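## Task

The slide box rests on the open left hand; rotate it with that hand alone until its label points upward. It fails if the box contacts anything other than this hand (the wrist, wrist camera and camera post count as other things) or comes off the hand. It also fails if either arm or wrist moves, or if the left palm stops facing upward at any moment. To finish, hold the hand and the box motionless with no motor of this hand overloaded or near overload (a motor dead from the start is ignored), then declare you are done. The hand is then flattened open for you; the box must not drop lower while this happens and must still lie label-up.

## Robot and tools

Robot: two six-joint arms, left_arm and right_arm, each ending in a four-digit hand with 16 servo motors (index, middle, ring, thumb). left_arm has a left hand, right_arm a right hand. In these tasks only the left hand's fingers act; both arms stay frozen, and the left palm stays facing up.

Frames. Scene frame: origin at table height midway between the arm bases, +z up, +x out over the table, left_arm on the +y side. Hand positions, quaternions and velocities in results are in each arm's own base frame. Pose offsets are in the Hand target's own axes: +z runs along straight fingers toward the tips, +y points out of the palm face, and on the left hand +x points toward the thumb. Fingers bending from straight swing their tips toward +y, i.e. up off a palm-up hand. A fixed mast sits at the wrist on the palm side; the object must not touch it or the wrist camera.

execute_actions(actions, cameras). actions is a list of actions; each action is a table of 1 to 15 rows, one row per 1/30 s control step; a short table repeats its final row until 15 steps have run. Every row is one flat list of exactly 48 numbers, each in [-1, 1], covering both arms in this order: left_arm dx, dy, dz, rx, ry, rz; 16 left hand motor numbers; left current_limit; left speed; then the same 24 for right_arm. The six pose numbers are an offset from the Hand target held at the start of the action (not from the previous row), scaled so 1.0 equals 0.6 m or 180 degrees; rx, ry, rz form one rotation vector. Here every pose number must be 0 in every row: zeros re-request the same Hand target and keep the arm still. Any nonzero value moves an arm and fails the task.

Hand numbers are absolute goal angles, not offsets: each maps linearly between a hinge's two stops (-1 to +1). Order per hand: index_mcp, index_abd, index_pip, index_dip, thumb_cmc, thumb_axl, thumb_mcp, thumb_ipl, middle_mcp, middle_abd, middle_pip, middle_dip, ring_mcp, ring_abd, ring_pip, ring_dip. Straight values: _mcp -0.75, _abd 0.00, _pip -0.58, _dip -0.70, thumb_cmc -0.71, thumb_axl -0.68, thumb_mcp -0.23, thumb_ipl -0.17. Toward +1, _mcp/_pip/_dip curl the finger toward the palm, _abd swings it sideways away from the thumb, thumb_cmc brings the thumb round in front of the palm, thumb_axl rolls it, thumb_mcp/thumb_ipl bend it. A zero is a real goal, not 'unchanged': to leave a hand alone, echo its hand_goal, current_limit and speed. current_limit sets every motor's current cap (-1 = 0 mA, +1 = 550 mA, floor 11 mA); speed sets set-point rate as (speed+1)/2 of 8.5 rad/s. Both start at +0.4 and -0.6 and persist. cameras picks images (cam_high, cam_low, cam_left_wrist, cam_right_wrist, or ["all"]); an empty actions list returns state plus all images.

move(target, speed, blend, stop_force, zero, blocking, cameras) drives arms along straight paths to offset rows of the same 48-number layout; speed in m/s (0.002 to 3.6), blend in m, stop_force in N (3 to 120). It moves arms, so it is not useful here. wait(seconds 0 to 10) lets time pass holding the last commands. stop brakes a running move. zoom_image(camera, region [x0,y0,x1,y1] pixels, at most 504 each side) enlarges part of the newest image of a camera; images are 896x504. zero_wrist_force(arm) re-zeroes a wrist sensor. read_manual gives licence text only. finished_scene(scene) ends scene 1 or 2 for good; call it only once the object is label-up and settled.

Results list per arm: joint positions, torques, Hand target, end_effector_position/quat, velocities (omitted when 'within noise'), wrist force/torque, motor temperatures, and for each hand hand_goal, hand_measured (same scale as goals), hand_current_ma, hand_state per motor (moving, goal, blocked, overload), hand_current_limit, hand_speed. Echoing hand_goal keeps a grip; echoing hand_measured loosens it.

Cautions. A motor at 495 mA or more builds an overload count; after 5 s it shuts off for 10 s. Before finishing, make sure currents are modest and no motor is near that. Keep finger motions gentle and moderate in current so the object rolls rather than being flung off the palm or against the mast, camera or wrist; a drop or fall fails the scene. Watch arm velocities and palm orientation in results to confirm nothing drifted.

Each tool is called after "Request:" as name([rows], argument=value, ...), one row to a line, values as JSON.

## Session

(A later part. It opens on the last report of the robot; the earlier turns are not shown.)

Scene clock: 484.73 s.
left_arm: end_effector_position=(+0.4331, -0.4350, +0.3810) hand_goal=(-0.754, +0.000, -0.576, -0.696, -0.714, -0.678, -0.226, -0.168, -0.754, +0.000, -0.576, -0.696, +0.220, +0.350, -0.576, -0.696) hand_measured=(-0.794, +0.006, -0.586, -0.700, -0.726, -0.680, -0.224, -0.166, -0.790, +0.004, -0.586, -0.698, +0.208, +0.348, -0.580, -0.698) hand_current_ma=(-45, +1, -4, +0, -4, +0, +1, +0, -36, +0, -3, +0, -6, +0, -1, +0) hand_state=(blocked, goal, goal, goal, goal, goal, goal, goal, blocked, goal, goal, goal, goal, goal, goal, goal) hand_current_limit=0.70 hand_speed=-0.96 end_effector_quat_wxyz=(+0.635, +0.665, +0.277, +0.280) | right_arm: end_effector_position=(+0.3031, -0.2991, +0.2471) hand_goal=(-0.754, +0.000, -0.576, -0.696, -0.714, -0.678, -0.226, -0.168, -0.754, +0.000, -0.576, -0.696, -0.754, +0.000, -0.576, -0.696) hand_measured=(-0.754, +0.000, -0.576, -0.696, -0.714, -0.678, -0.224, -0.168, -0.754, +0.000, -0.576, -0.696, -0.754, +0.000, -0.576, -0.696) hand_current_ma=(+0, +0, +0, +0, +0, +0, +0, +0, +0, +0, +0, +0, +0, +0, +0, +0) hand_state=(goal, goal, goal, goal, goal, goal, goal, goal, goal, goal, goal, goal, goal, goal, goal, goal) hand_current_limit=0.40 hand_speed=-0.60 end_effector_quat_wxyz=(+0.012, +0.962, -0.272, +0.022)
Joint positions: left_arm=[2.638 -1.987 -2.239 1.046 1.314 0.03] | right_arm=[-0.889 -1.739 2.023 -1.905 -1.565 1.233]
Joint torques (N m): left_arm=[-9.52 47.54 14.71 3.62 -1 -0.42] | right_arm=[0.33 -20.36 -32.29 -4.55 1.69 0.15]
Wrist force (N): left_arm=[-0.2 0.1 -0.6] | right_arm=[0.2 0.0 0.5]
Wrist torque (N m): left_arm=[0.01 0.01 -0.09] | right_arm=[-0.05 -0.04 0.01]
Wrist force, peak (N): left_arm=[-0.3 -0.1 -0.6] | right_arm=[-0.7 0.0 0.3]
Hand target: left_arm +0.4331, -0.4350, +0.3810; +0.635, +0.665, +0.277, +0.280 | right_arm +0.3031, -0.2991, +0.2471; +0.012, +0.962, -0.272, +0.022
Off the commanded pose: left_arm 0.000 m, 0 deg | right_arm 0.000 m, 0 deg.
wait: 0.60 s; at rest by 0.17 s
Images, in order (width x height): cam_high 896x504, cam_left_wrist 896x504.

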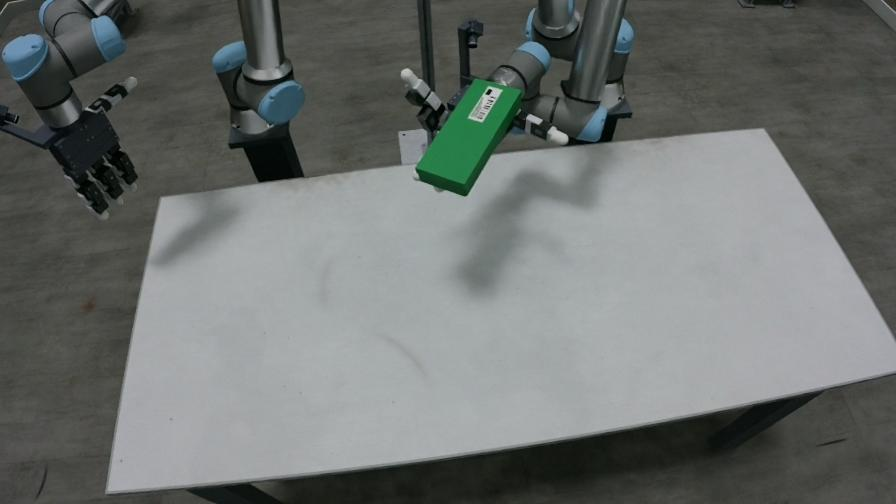

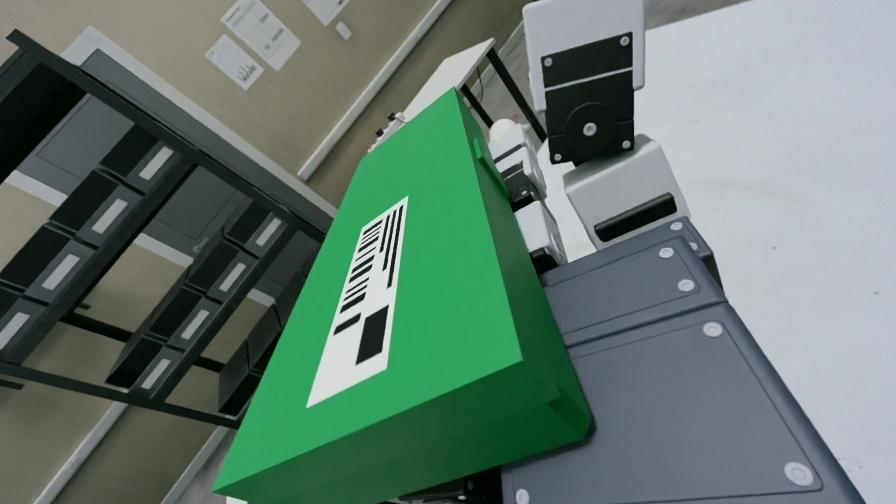

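Request:
move(target=[0,0,0,0,0,0,-0.72,0,-0.576,-0.696,-0.714,-0.678,-0.226,-0.168,-0.72,0.0,-0.576,-0.696,0.22,0.25,-0.576,-0.696,0.7,-0.96,0,0,0,0,0,0,-0.754,0,-0.576,-0.696,-0.714,-0.678,-0.226,-0.168,-0.754,0,-0.576,-0.696,-0.754,0,-0.576,-0.696,0.4,-0.6])

Request:
move(target=[0,0,0,0,0,0,-0.72,0,-0.576,-0.696,-0.714,-0.678,-0.226,-0.168,-0.72,0.0,-0.576,-0.696,-0.3,0.25,-0.576,-0.696,0.7,-0.93,0,0,0,0,0,0,-0.754,0,-0.576,-0.696,-0.714,-0.678,-0.226,-0.168,-0.754,0,-0.576,-0.696,-0.754,0,-0.576,-0.696,0.4,-0.6])

Request:
wait(seconds=0.5, cameras=["cam_left_wrist"])

Scene clock: 490.27 s.
left_arm: end_effector_position=(+0.4331, -0.4350, +0.3810) hand_goal=(-0.720, +0.000, -0.576, -0.696, -0.714, -0.678, -0.226, -0.168, -0.720, +0.000, -0.576, -0.696, +0.220, +0.250, -0.576, -0.696) hand_measured=(-0.760, +0.006, -0.586, -0.700, -0.726, -0.680, -0.224, -0.166, -0.756, +0.002, -0.586, -0.698, +0.208, +0.256, -0.580, -0.698) hand_current_ma=(-44, +1, -4, +0, -4, +0, +1, +0, -38, +0, -3, +0, -6, +1, -1, +0) hand_state=(blocked, goal, goal, goal, goal, goal, goal, goal, blocked, goal, goal, goal, goal, goal, goal, goal) hand_current_limit=0.70 hand_speed=-0.96 end_effector_quat_wxyz=(+0.635, +0.665, +0.277, +0.280) | right_arm: end_effector_position=(+0.3031, -0.2991, +0.2471) hand_goal=(-0.754, +0.000, -0.576, -0.696, -0.714, -0.678, -0.226, -0.168, -0.754, +0.000, -0.576, -0.696, -0.754, +0.000, -0.576, -0.696) hand_measured=(-0.754, +0.000, -0.576, -0.696, -0.714, -0.678, -0.224, -0.168, -0.754, +0.000, -0.576, -0.696, -0.754, +0.000, -0.576, -0.696) hand_current_ma=(+0, +0, +0, +0, +0, +0, +0, +0, +0, +0, +0, +0, +0, +0, +0, +0) hand_state=(goal, goal, goal, goal, goal, goal, goal, goal, goal, goal, goal, goal, goal, goal, goal, goal) hand_current_limit=0.40 hand_speed=-0.60 end_effector_quat_wxyz=(+0.012, +0.962, -0.272, +0.022)
Joint positions: left_arm=[2.638 -1.987 -2.239 1.046 1.314 0.03] | right_arm=[-0.889 -1.739 2.023 -1.905 -1.565 1.233]
Joint torques (N m): left_arm=[-8.78 47.98 14.18 3.71 -1.25 -0.23] | right_arm=[-0.17 -21.13 -33.49 -4.6 1.62 0.27]
Wrist force (N): left_arm=[-0.2 0.0 -0.5] | right_arm=[0.0 -0.2 0.2]
Wrist torque (N m): left_arm=[-0.01 0.03 -0.10] | right_arm=[-0.03 -0.01 0.00]
Wrist force, peak (N): left_arm=[-0.4 0.1 -0.7] | right_arm=[-0.6 0.1 0.5]
Hand target: left_arm +0.4331, -0.4350, +0.3810; +0.635, +0.665, +0.277, +0.280 | right_arm +0.3031, -0.2991, +0.2471; +0.012, +0.962, -0.272, +0.022
Off the commanded pose: left_arm 0.000 m, 0 deg | right_arm 0.000 m, 0 deg.
move: done

Scene clock: 492.73 s.
left_arm: end_effector_position=(+0.4331, -0.4350, +0.3810) hand_goal=(-0.720, +0.000, -0.576, -0.696, -0.714, -0.678, -0.226, -0.168, -0.720, +0.000, -0.576, -0.696, -0.300, +0.250, -0.576, -0.696) hand_measured=(-0.760, +0.006, -0.586, -0.700, -0.726, -0.680, -0.224, -0.166, -0.756, +0.002, -0.586, -0.698, -0.308, +0.254, -0.580, -0.698) hand_current_ma=(-44, +1, -4, +0, -4, +0, +1, +0, -38, +0, -3, +0, -2, +1, -1, +0) hand_state=(blocked, goal, goal, goal, goal, goal, goal, goal, blocked, goal, goal, goal, goal, goal, goal, goal) hand_current_limit=0.70 hand_speed=-0.93 end_effector_quat_wxyz=(+0.635, +0.665, +0.277, +0.280) | right_arm: end_effector_position=(+0.3031, -0.2991, +0.2471) hand_goal=(-0.754, +0.000, -0.576, -0.696, -0.714, -0.678, -0.226, -0.168, -0.754, +0.000, -0.576, -0.696, -0.754, +0.000, -0.576, -0.696) hand_measured=(-0.754, +0.000, -0.576, -0.696, -0.714, -0.678, -0.224, -0.168, -0.754, +0.000, -0.576, -0.696, -0.754, +0.000, -0.576, -0.696) hand_current_ma=(+0, +0, +0, +0, +0, +0, +0, +0, +0, +0, +0, +0, +0, +0, +0, +0) hand_state=(goal, goal, goal, goal, goal, goal, goal, goal, goal, goal, goal, goal, goal, goal, goal, goal) hand_current_limit=0.40 hand_speed=-0.60 end_effector_quat_wxyz=(+0.012, +0.962, -0.272, +0.022)
Joint positions: left_arm=[2.638 -1.987 -2.239 1.046 1.314 0.03] | right_arm=[-0.889 -1.739 2.023 -1.905 -1.565 1.233]
Joint torques (N m): left_arm=[-9.59 47.78 14.5 3.69 -1.4 -0.33] | right_arm=[0.98 -21.35 -32.43 -4.59 1.38 0.11]
Wrist force (N): left_arm=[-0.3 0.0 -0.4] | right_arm=[-0.3 -0.5 0.2]
Wrist torque (N m): left_arm=[-0.01 0.04 -0.10] | right_arm=[-0.07 0.03 -0.04]
Wrist force, peak (N): left_arm=[-0.2 0.1 -0.8] | right_arm=[-0.7 0.1 0.4]
Hand target: left_arm +0.4331, -0.4350, +0.3810; +0.635, +0.665, +0.277, +0.280 | right_arm +0.3031, -0.2991, +0.2471; +0.012, +0.962, -0.272, +0.022
Off the commanded pose: left_arm 0.000 m, 0 deg | right_arm 0.000 m, 0 deg.
move: done

Scene clock: 493.23 s.
left_arm: end_effector_position=(+0.4331, -0.4350, +0.3810) hand_goal=(-0.720, +0.000, -0.576, -0.696, -0.714, -0.678, -0.226, -0.168, -0.720, +0.000, -0.576, -0.696, -0.300, +0.250, -0.576, -0.696) hand_measured=(-0.760, +0.006, -0.586, -0.700, -0.726, -0.680, -0.224, -0.166, -0.756, +0.002, -0.586, -0.698, -0.308, +0.254, -0.580, -0.698) hand_current_ma=(-44, +1, -4, +0, -4, +0, +1, +0, -38, +0, -3, +0, -2, +1, -1, +0) hand_state=(blocked, goal, goal, goal, goal, goal, goal, goal, blocked, goal, goal, goal, goal, goal, goal, goal) hand_current_limit=0.70 hand_speed=-0.93 end_effector_quat_wxyz=(+0.635, +0.665, +0.277, +0.280) | right_arm: end_effector_position=(+0.3031, -0.2991, +0.2471) hand_goal=(-0.754, +0.000, -0.576, -0.696, -0.714, -0.678, -0.226, -0.168, -0.754, +0.000, -0.576, -0.696, -0.754, +0.000, -0.576, -0.696) hand_measured=(-0.754, +0.000, -0.576, -0.696, -0.714, -0.678, -0.224, -0.168, -0.754, +0.000, -0.576, -0.696, -0.754, +0.000, -0.576, -0.696) hand_current_ma=(+0, +0, +0, +0, +0, +0, +0, +0, +0, +0, +0, +0, +0, +0, +0, +0) hand_state=(goal, goal, goal, goal, goal, goal, goal, goal, goal, goal, goal, goal, goal, goal, goal, goal) hand_current_limit=0.40 hand_speed=-0.60 end_effector_quat_wxyz=(+0.012, +0.962, -0.272, +0.022)
Joint positions: left_arm=[2.638 -1.987 -2.239 1.046 1.314 0.03] | right_arm=[-0.889 -1.739 2.023 -1.905 -1.565 1.233]
Joint torques (N m): left_arm=[-9.45 47.77 14.69 3.81 -1.35 -0.32] | right_arm=[-0.3 -21.34 -33.84 -4.89 1.47 0.27]
Wrist force (N): left_arm=[-0.4 -0.1 -0.3] | right_arm=[-0.4 -0.1 0.2]
Wrist torque (N m): left_arm=[-0.02 0.05 -0.11] | right_arm=[-0.03 0.03 -0.04]
Wrist force, peak (N): left_arm=[-0.5 0.1 -0.5] | right_arm=[-0.4 -0.1 0.6]
Hand target: left_arm +0.4331, -0.4350, +0.3810; +0.635, +0.665, +0.277, +0.280 | right_arm +0.3031, -0.2991, +0.2471; +0.012, +0.962, -0.272, +0.022
Off the commanded pose: left_arm 0.000 m, 0 deg | right_arm 0.000 m, 0 deg.
wait: 0.50 s; at rest by 0.17 s
Images, in order (width x height): cam_left_wrist 896x504.

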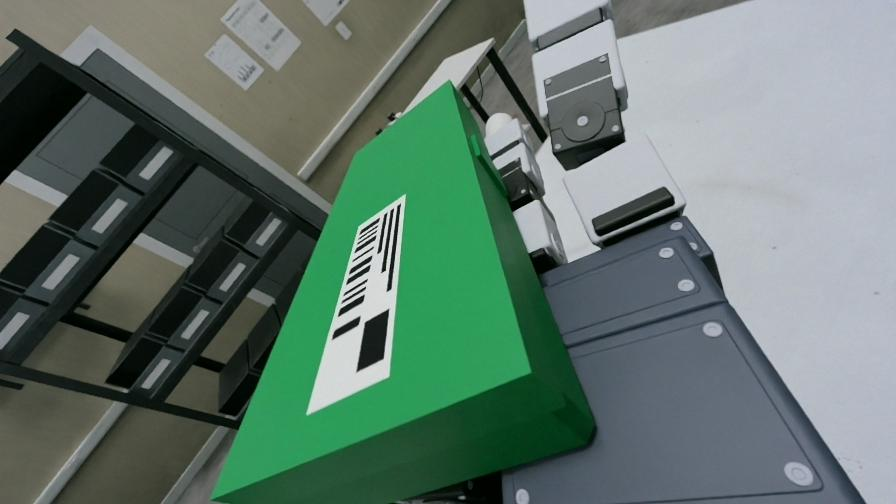

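Request:
move(target=[0,0,0,0,0,0,-0.754,0,-0.576,-0.696,-0.714,-0.678,-0.226,-0.168,-0.754,0.0,-0.576,-0.696,-0.754,0.25,-0.576,-0.696,0.7,-0.95,0,0,0,0,0,0,-0.754,0,-0.576,-0.696,-0.714,-0.678,-0.226,-0.168,-0.754,0,-0.576,-0.696,-0.754,0,-0.576,-0.696,0.4,-0.6])

Request:
move(target=[0,0,0,0,0,0,-0.754,0,-0.576,-0.696,-0.714,-0.678,-0.226,-0.168,-0.754,0.0,-0.576,-0.696,-0.754,0.0,-0.576,-0.696,0.7,-0.95,0,0,0,0,0,0,-0.754,0,-0.576,-0.696,-0.714,-0.678,-0.226,-0.168,-0.754,0,-0.576,-0.696,-0.754,0,-0.576,-0.696,0.4,-0.6])

Request:
wait(seconds=1, cameras=["all"])

Request:
zoom_image(camera="cam_high", region=[370, 30, 550, 200])

Request:
zoom_image(camera="cam_low", region=[400, 90, 600, 200])

Scene clock: 504.13 s.
left_arm: end_effector_position=(+0.4331, -0.4350, +0.3810) hand_goal=(-0.754, +0.000, -0.576, -0.696, -0.714, -0.678, -0.226, -0.168, -0.754, +0.000, -0.576, -0.696, -0.754, +0.250, -0.576, -0.696) hand_measured=(-0.770, +0.006, -0.586, -0.700, -0.726, -0.680, -0.224, -0.166, -0.768, +0.002, -0.586, -0.698, -0.762, +0.254, -0.580, -0.698) hand_current_ma=(-9, +1, -4, +0, -4, +0, +1, +0, -6, +0, -3, +0, -3, +0, -1, +0) hand_state=(goal, goal, goal, goal, goal, goal, goal, goal, goal, goal, goal, goal, goal, goal, goal, goal) hand_current_limit=0.70 hand_speed=-0.95 end_effector_quat_wxyz=(+0.635, +0.665, +0.277, +0.280) | right_arm: end_effector_position=(+0.3031, -0.2991, +0.2471) hand_goal=(-0.754, +0.000, -0.576, -0.696, -0.714, -0.678, -0.226, -0.168, -0.754, +0.000, -0.576, -0.696, -0.754, +0.000, -0.576, -0.696) hand_measured=(-0.754, +0.000, -0.576, -0.696, -0.714, -0.678, -0.224, -0.168, -0.754, +0.000, -0.576, -0.696, -0.754, +0.000, -0.576, -0.696) hand_current_ma=(+0, +0, +0, +0, +0, +0, +0, +0, +0, +0, +0, +0, +0, +0, +0, +0) hand_state=(goal, goal, goal, goal, goal, goal, goal, goal, goal, goal, goal, goal, goal, goal, goal, goal) hand_current_limit=0.40 hand_speed=-0.60 end_effector_quat_wxyz=(+0.012, +0.962, -0.272, +0.022)
Joint positions: left_arm=[2.638 -1.987 -2.239 1.046 1.314 0.03] | right_arm=[-0.889 -1.739 2.023 -1.905 -1.565 1.233]
Joint torques (N m): left_arm=[-8.78 47.98 14.01 3.73 -1.43 -0.32] | right_arm=[-0.05 -20.31 -32.62 -4.34 1.47 0.21]
Wrist force (N): left_arm=[-0.3 -0.2 -0.5] | right_arm=[-0.4 -0.2 0.3]
Wrist torque (N m): left_arm=[-0.01 0.03 -0.10] | right_arm=[-0.04 0.04 -0.04]
Wrist force, peak (N): left_arm=[-0.7 -0.2 -0.6] | right_arm=[-0.6 -0.5 0.5]
Hand target: left_arm +0.4331, -0.4350, +0.3810; +0.635, +0.665, +0.277, +0.280 | right_arm +0.3031, -0.2991, +0.2471; +0.012, +0.962, -0.272, +0.022
Off the commanded pose: left_arm 0.000 m, 0 deg | right_arm 0.000 m, 0 deg.
move: done

Scene clock: 505.60 s.
left_arm: end_effector_position=(+0.4331, -0.4350, +0.3810) hand_goal=(-0.754, +0.000, -0.576, -0.696, -0.714, -0.678, -0.226, -0.168, -0.754, +0.000, -0.576, -0.696, -0.754, +0.000, -0.576, -0.696) hand_measured=(-0.770, +0.006, -0.586, -0.700, -0.726, -0.680, -0.224, -0.166, -0.768, +0.002, -0.586, -0.698, -0.762, +0.004, -0.580, -0.698) hand_current_ma=(-9, +1, -4, +0, -4, +0, +1, +0, -6, +0, -3, +0, -3, +0, -1, +0) hand_state=(goal, goal, goal, goal, goal, goal, goal, goal, goal, goal, goal, goal, goal, goal, goal, goal) hand_current_limit=0.70 hand_speed=-0.95 end_effector_quat_wxyz=(+0.635, +0.665, +0.277, +0.280) | right_arm: end_effector_position=(+0.3031, -0.2991, +0.2471) hand_goal=(-0.754, +0.000, -0.576, -0.696, -0.714, -0.678, -0.226, -0.168, -0.754, +0.000, -0.576, -0.696, -0.754, +0.000, -0.576, -0.696) hand_measured=(-0.754, +0.000, -0.576, -0.696, -0.714, -0.678, -0.224, -0.168, -0.754, +0.000, -0.576, -0.696, -0.754, +0.000, -0.576, -0.696) hand_current_ma=(+0, +0, +0, +0, +0, +0, +0, +0, +0, +0, +0, +0, +0, +0, +0, +0) hand_state=(goal, goal, goal, goal, goal, goal, goal, goal, goal, goal, goal, goal, goal, goal, goal, goal) hand_current_limit=0.40 hand_speed=-0.60 end_effector_quat_wxyz=(+0.012, +0.962, -0.272, +0.022)
Joint positions: left_arm=[2.638 -1.987 -2.239 1.046 1.314 0.03] | right_arm=[-0.889 -1.739 2.023 -1.905 -1.565 1.233]
Joint torques (N m): left_arm=[-8.75 47.77 14.16 3.84 -1.57 -0.2] | right_arm=[-0.27 -21.26 -33.39 -4.44 1.73 0.35]
Wrist force (N): left_arm=[-0.1 0.0 -0.4] | right_arm=[-0.7 -0.2 0.4]
Wrist torque (N m): left_arm=[0.01 0.01 -0.10] | right_arm=[-0.05 0.07 -0.07]
Wrist force, peak (N): left_arm=[-0.2 -0.2 -0.9] | right_arm=[-0.6 -0.2 0.6]
Hand target: left_arm +0.4331, -0.4350, +0.3810; +0.635, +0.665, +0.277, +0.280 | right_arm +0.3031, -0.2991, +0.2471; +0.012, +0.962, -0.272, +0.022
Off the commanded pose: left_arm 0.000 m, 0 deg | right_arm 0.000 m, 0 deg.
move: done

Scene clock: 506.60 s.
left_arm: end_effector_position=(+0.4331, -0.4350, +0.3810) hand_goal=(-0.754, +0.000, -0.576, -0.696, -0.714, -0.678, -0.226, -0.168, -0.754, +0.000, -0.576, -0.696, -0.754, +0.000, -0.576, -0.696) hand_measured=(-0.770, +0.006, -0.586, -0.700, -0.726, -0.680, -0.224, -0.166, -0.768, +0.002, -0.586, -0.698, -0.762, +0.004, -0.580, -0.698) hand_current_ma=(-9, +1, -4, +0, -4, +0, +1, +0, -6, +0, -3, +0, -3, +0, -1, +0) hand_state=(goal, goal, goal, goal, goal, goal, goal, goal, goal, goal, goal, goal, goal, goal, goal, goal) hand_current_limit=0.70 hand_speed=-0.95 end_effector_quat_wxyz=(+0.635, +0.665, +0.277, +0.280) | right_arm: end_effector_position=(+0.3031, -0.2991, +0.2471) hand_goal=(-0.754, +0.000, -0.576, -0.696, -0.714, -0.678, -0.226, -0.168, -0.754, +0.000, -0.576, -0.696, -0.754, +0.000, -0.576, -0.696) hand_measured=(-0.754, +0.000, -0.576, -0.696, -0.714, -0.678, -0.224, -0.168, -0.754, +0.000, -0.576, -0.696, -0.754, +0.000, -0.576, -0.696) hand_current_ma=(+0, +0, +0, +0, +0, +0, +0, +0, +0, +0, +0, +0, +0, +0, +0, +0) hand_state=(goal, goal, goal, goal, goal, goal, goal, goal, goal, goal, goal, goal, goal, goal, goal, goal) hand_current_limit=0.40 hand_speed=-0.60 end_effector_quat_wxyz=(+0.012, +0.962, -0.272, +0.022)
Joint positions: left_arm=[2.638 -1.987 -2.239 1.046 1.314 0.03] | right_arm=[-0.889 -1.739 2.023 -1.905 -1.565 1.233]
Joint torques (N m): left_arm=[-9.23 47.72 14.11 3.79 -1.45 -0.17] | right_arm=[0.5 -20.54 -33.41 -4.7 1.52 0.36]
Wrist force (N): left_arm=[-0.3 -0.3 -0.4] | right_arm=[0.0 -0.4 0.3]
Wrist torque (N m): left_arm=[-0.03 0.03 -0.10] | right_arm=[-0.07 0.00 -0.02]
Wrist force, peak (N): left_arm=[-0.5 -0.2 -0.8] | right_arm=[-0.3 0.0 0.7]
Hand target: left_arm +0.4331, -0.4350, +0.3810; +0.635, +0.665, +0.277, +0.280 | right_arm +0.3031, -0.2991, +0.2471; +0.012, +0.962, -0.272, +0.022
Off the commanded pose: left_arm 0.000 m, 0 deg | right_arm 0.000 m, 0 deg.
wait: 1.00 s; at rest by 0.17 s

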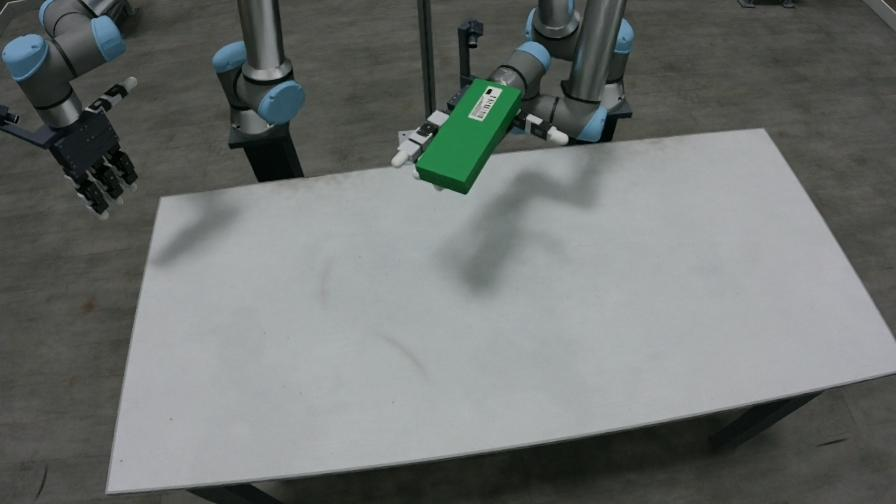

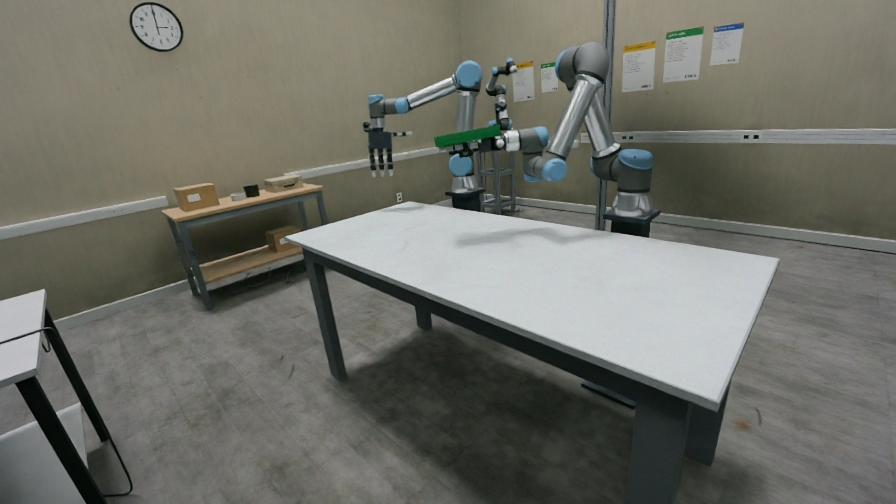

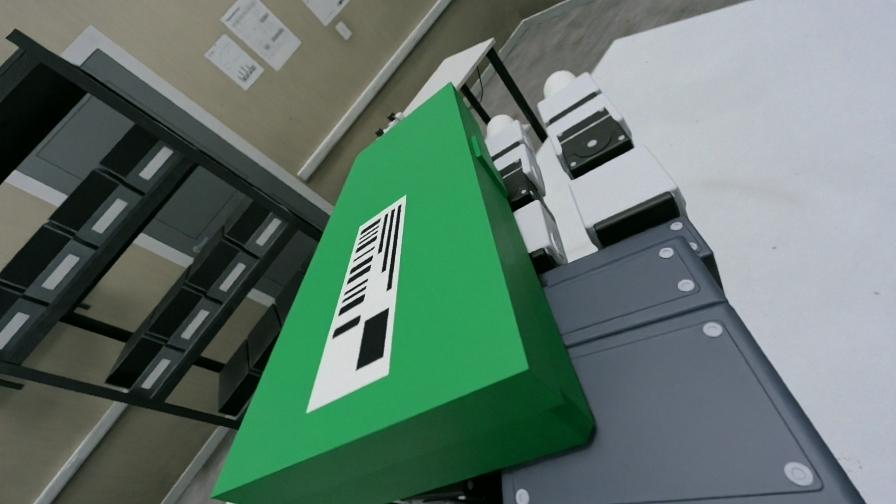

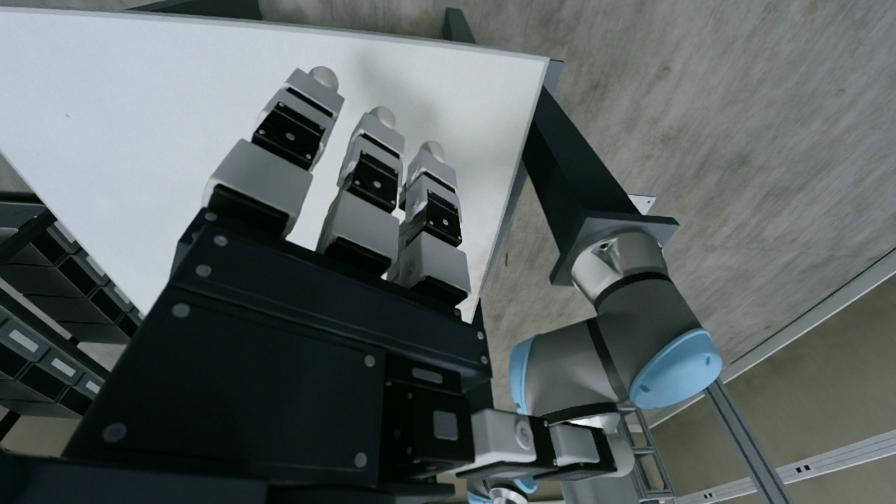

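Scaled by 2.800 from the camera's 896x504 image, which has a finer 1280x720 frame.

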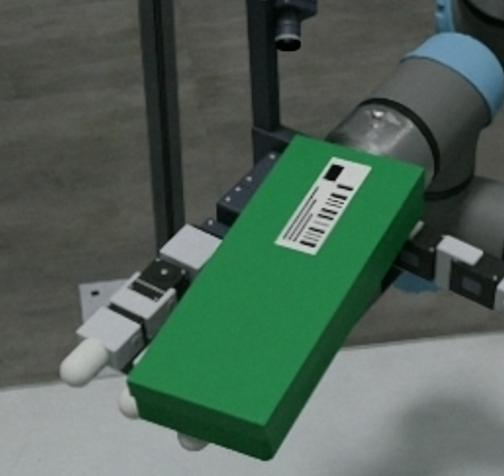

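Scaled by 2.520 from the camera's 896x504 image, which has a finer 1280x720 frame.

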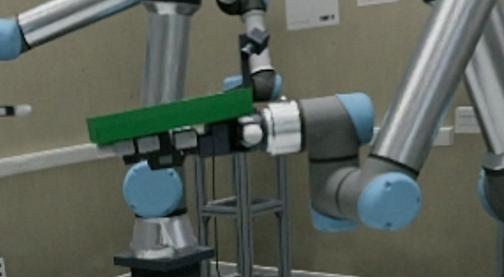

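Request:
finished_scene(scene=2)

The scene is finished: the task was done.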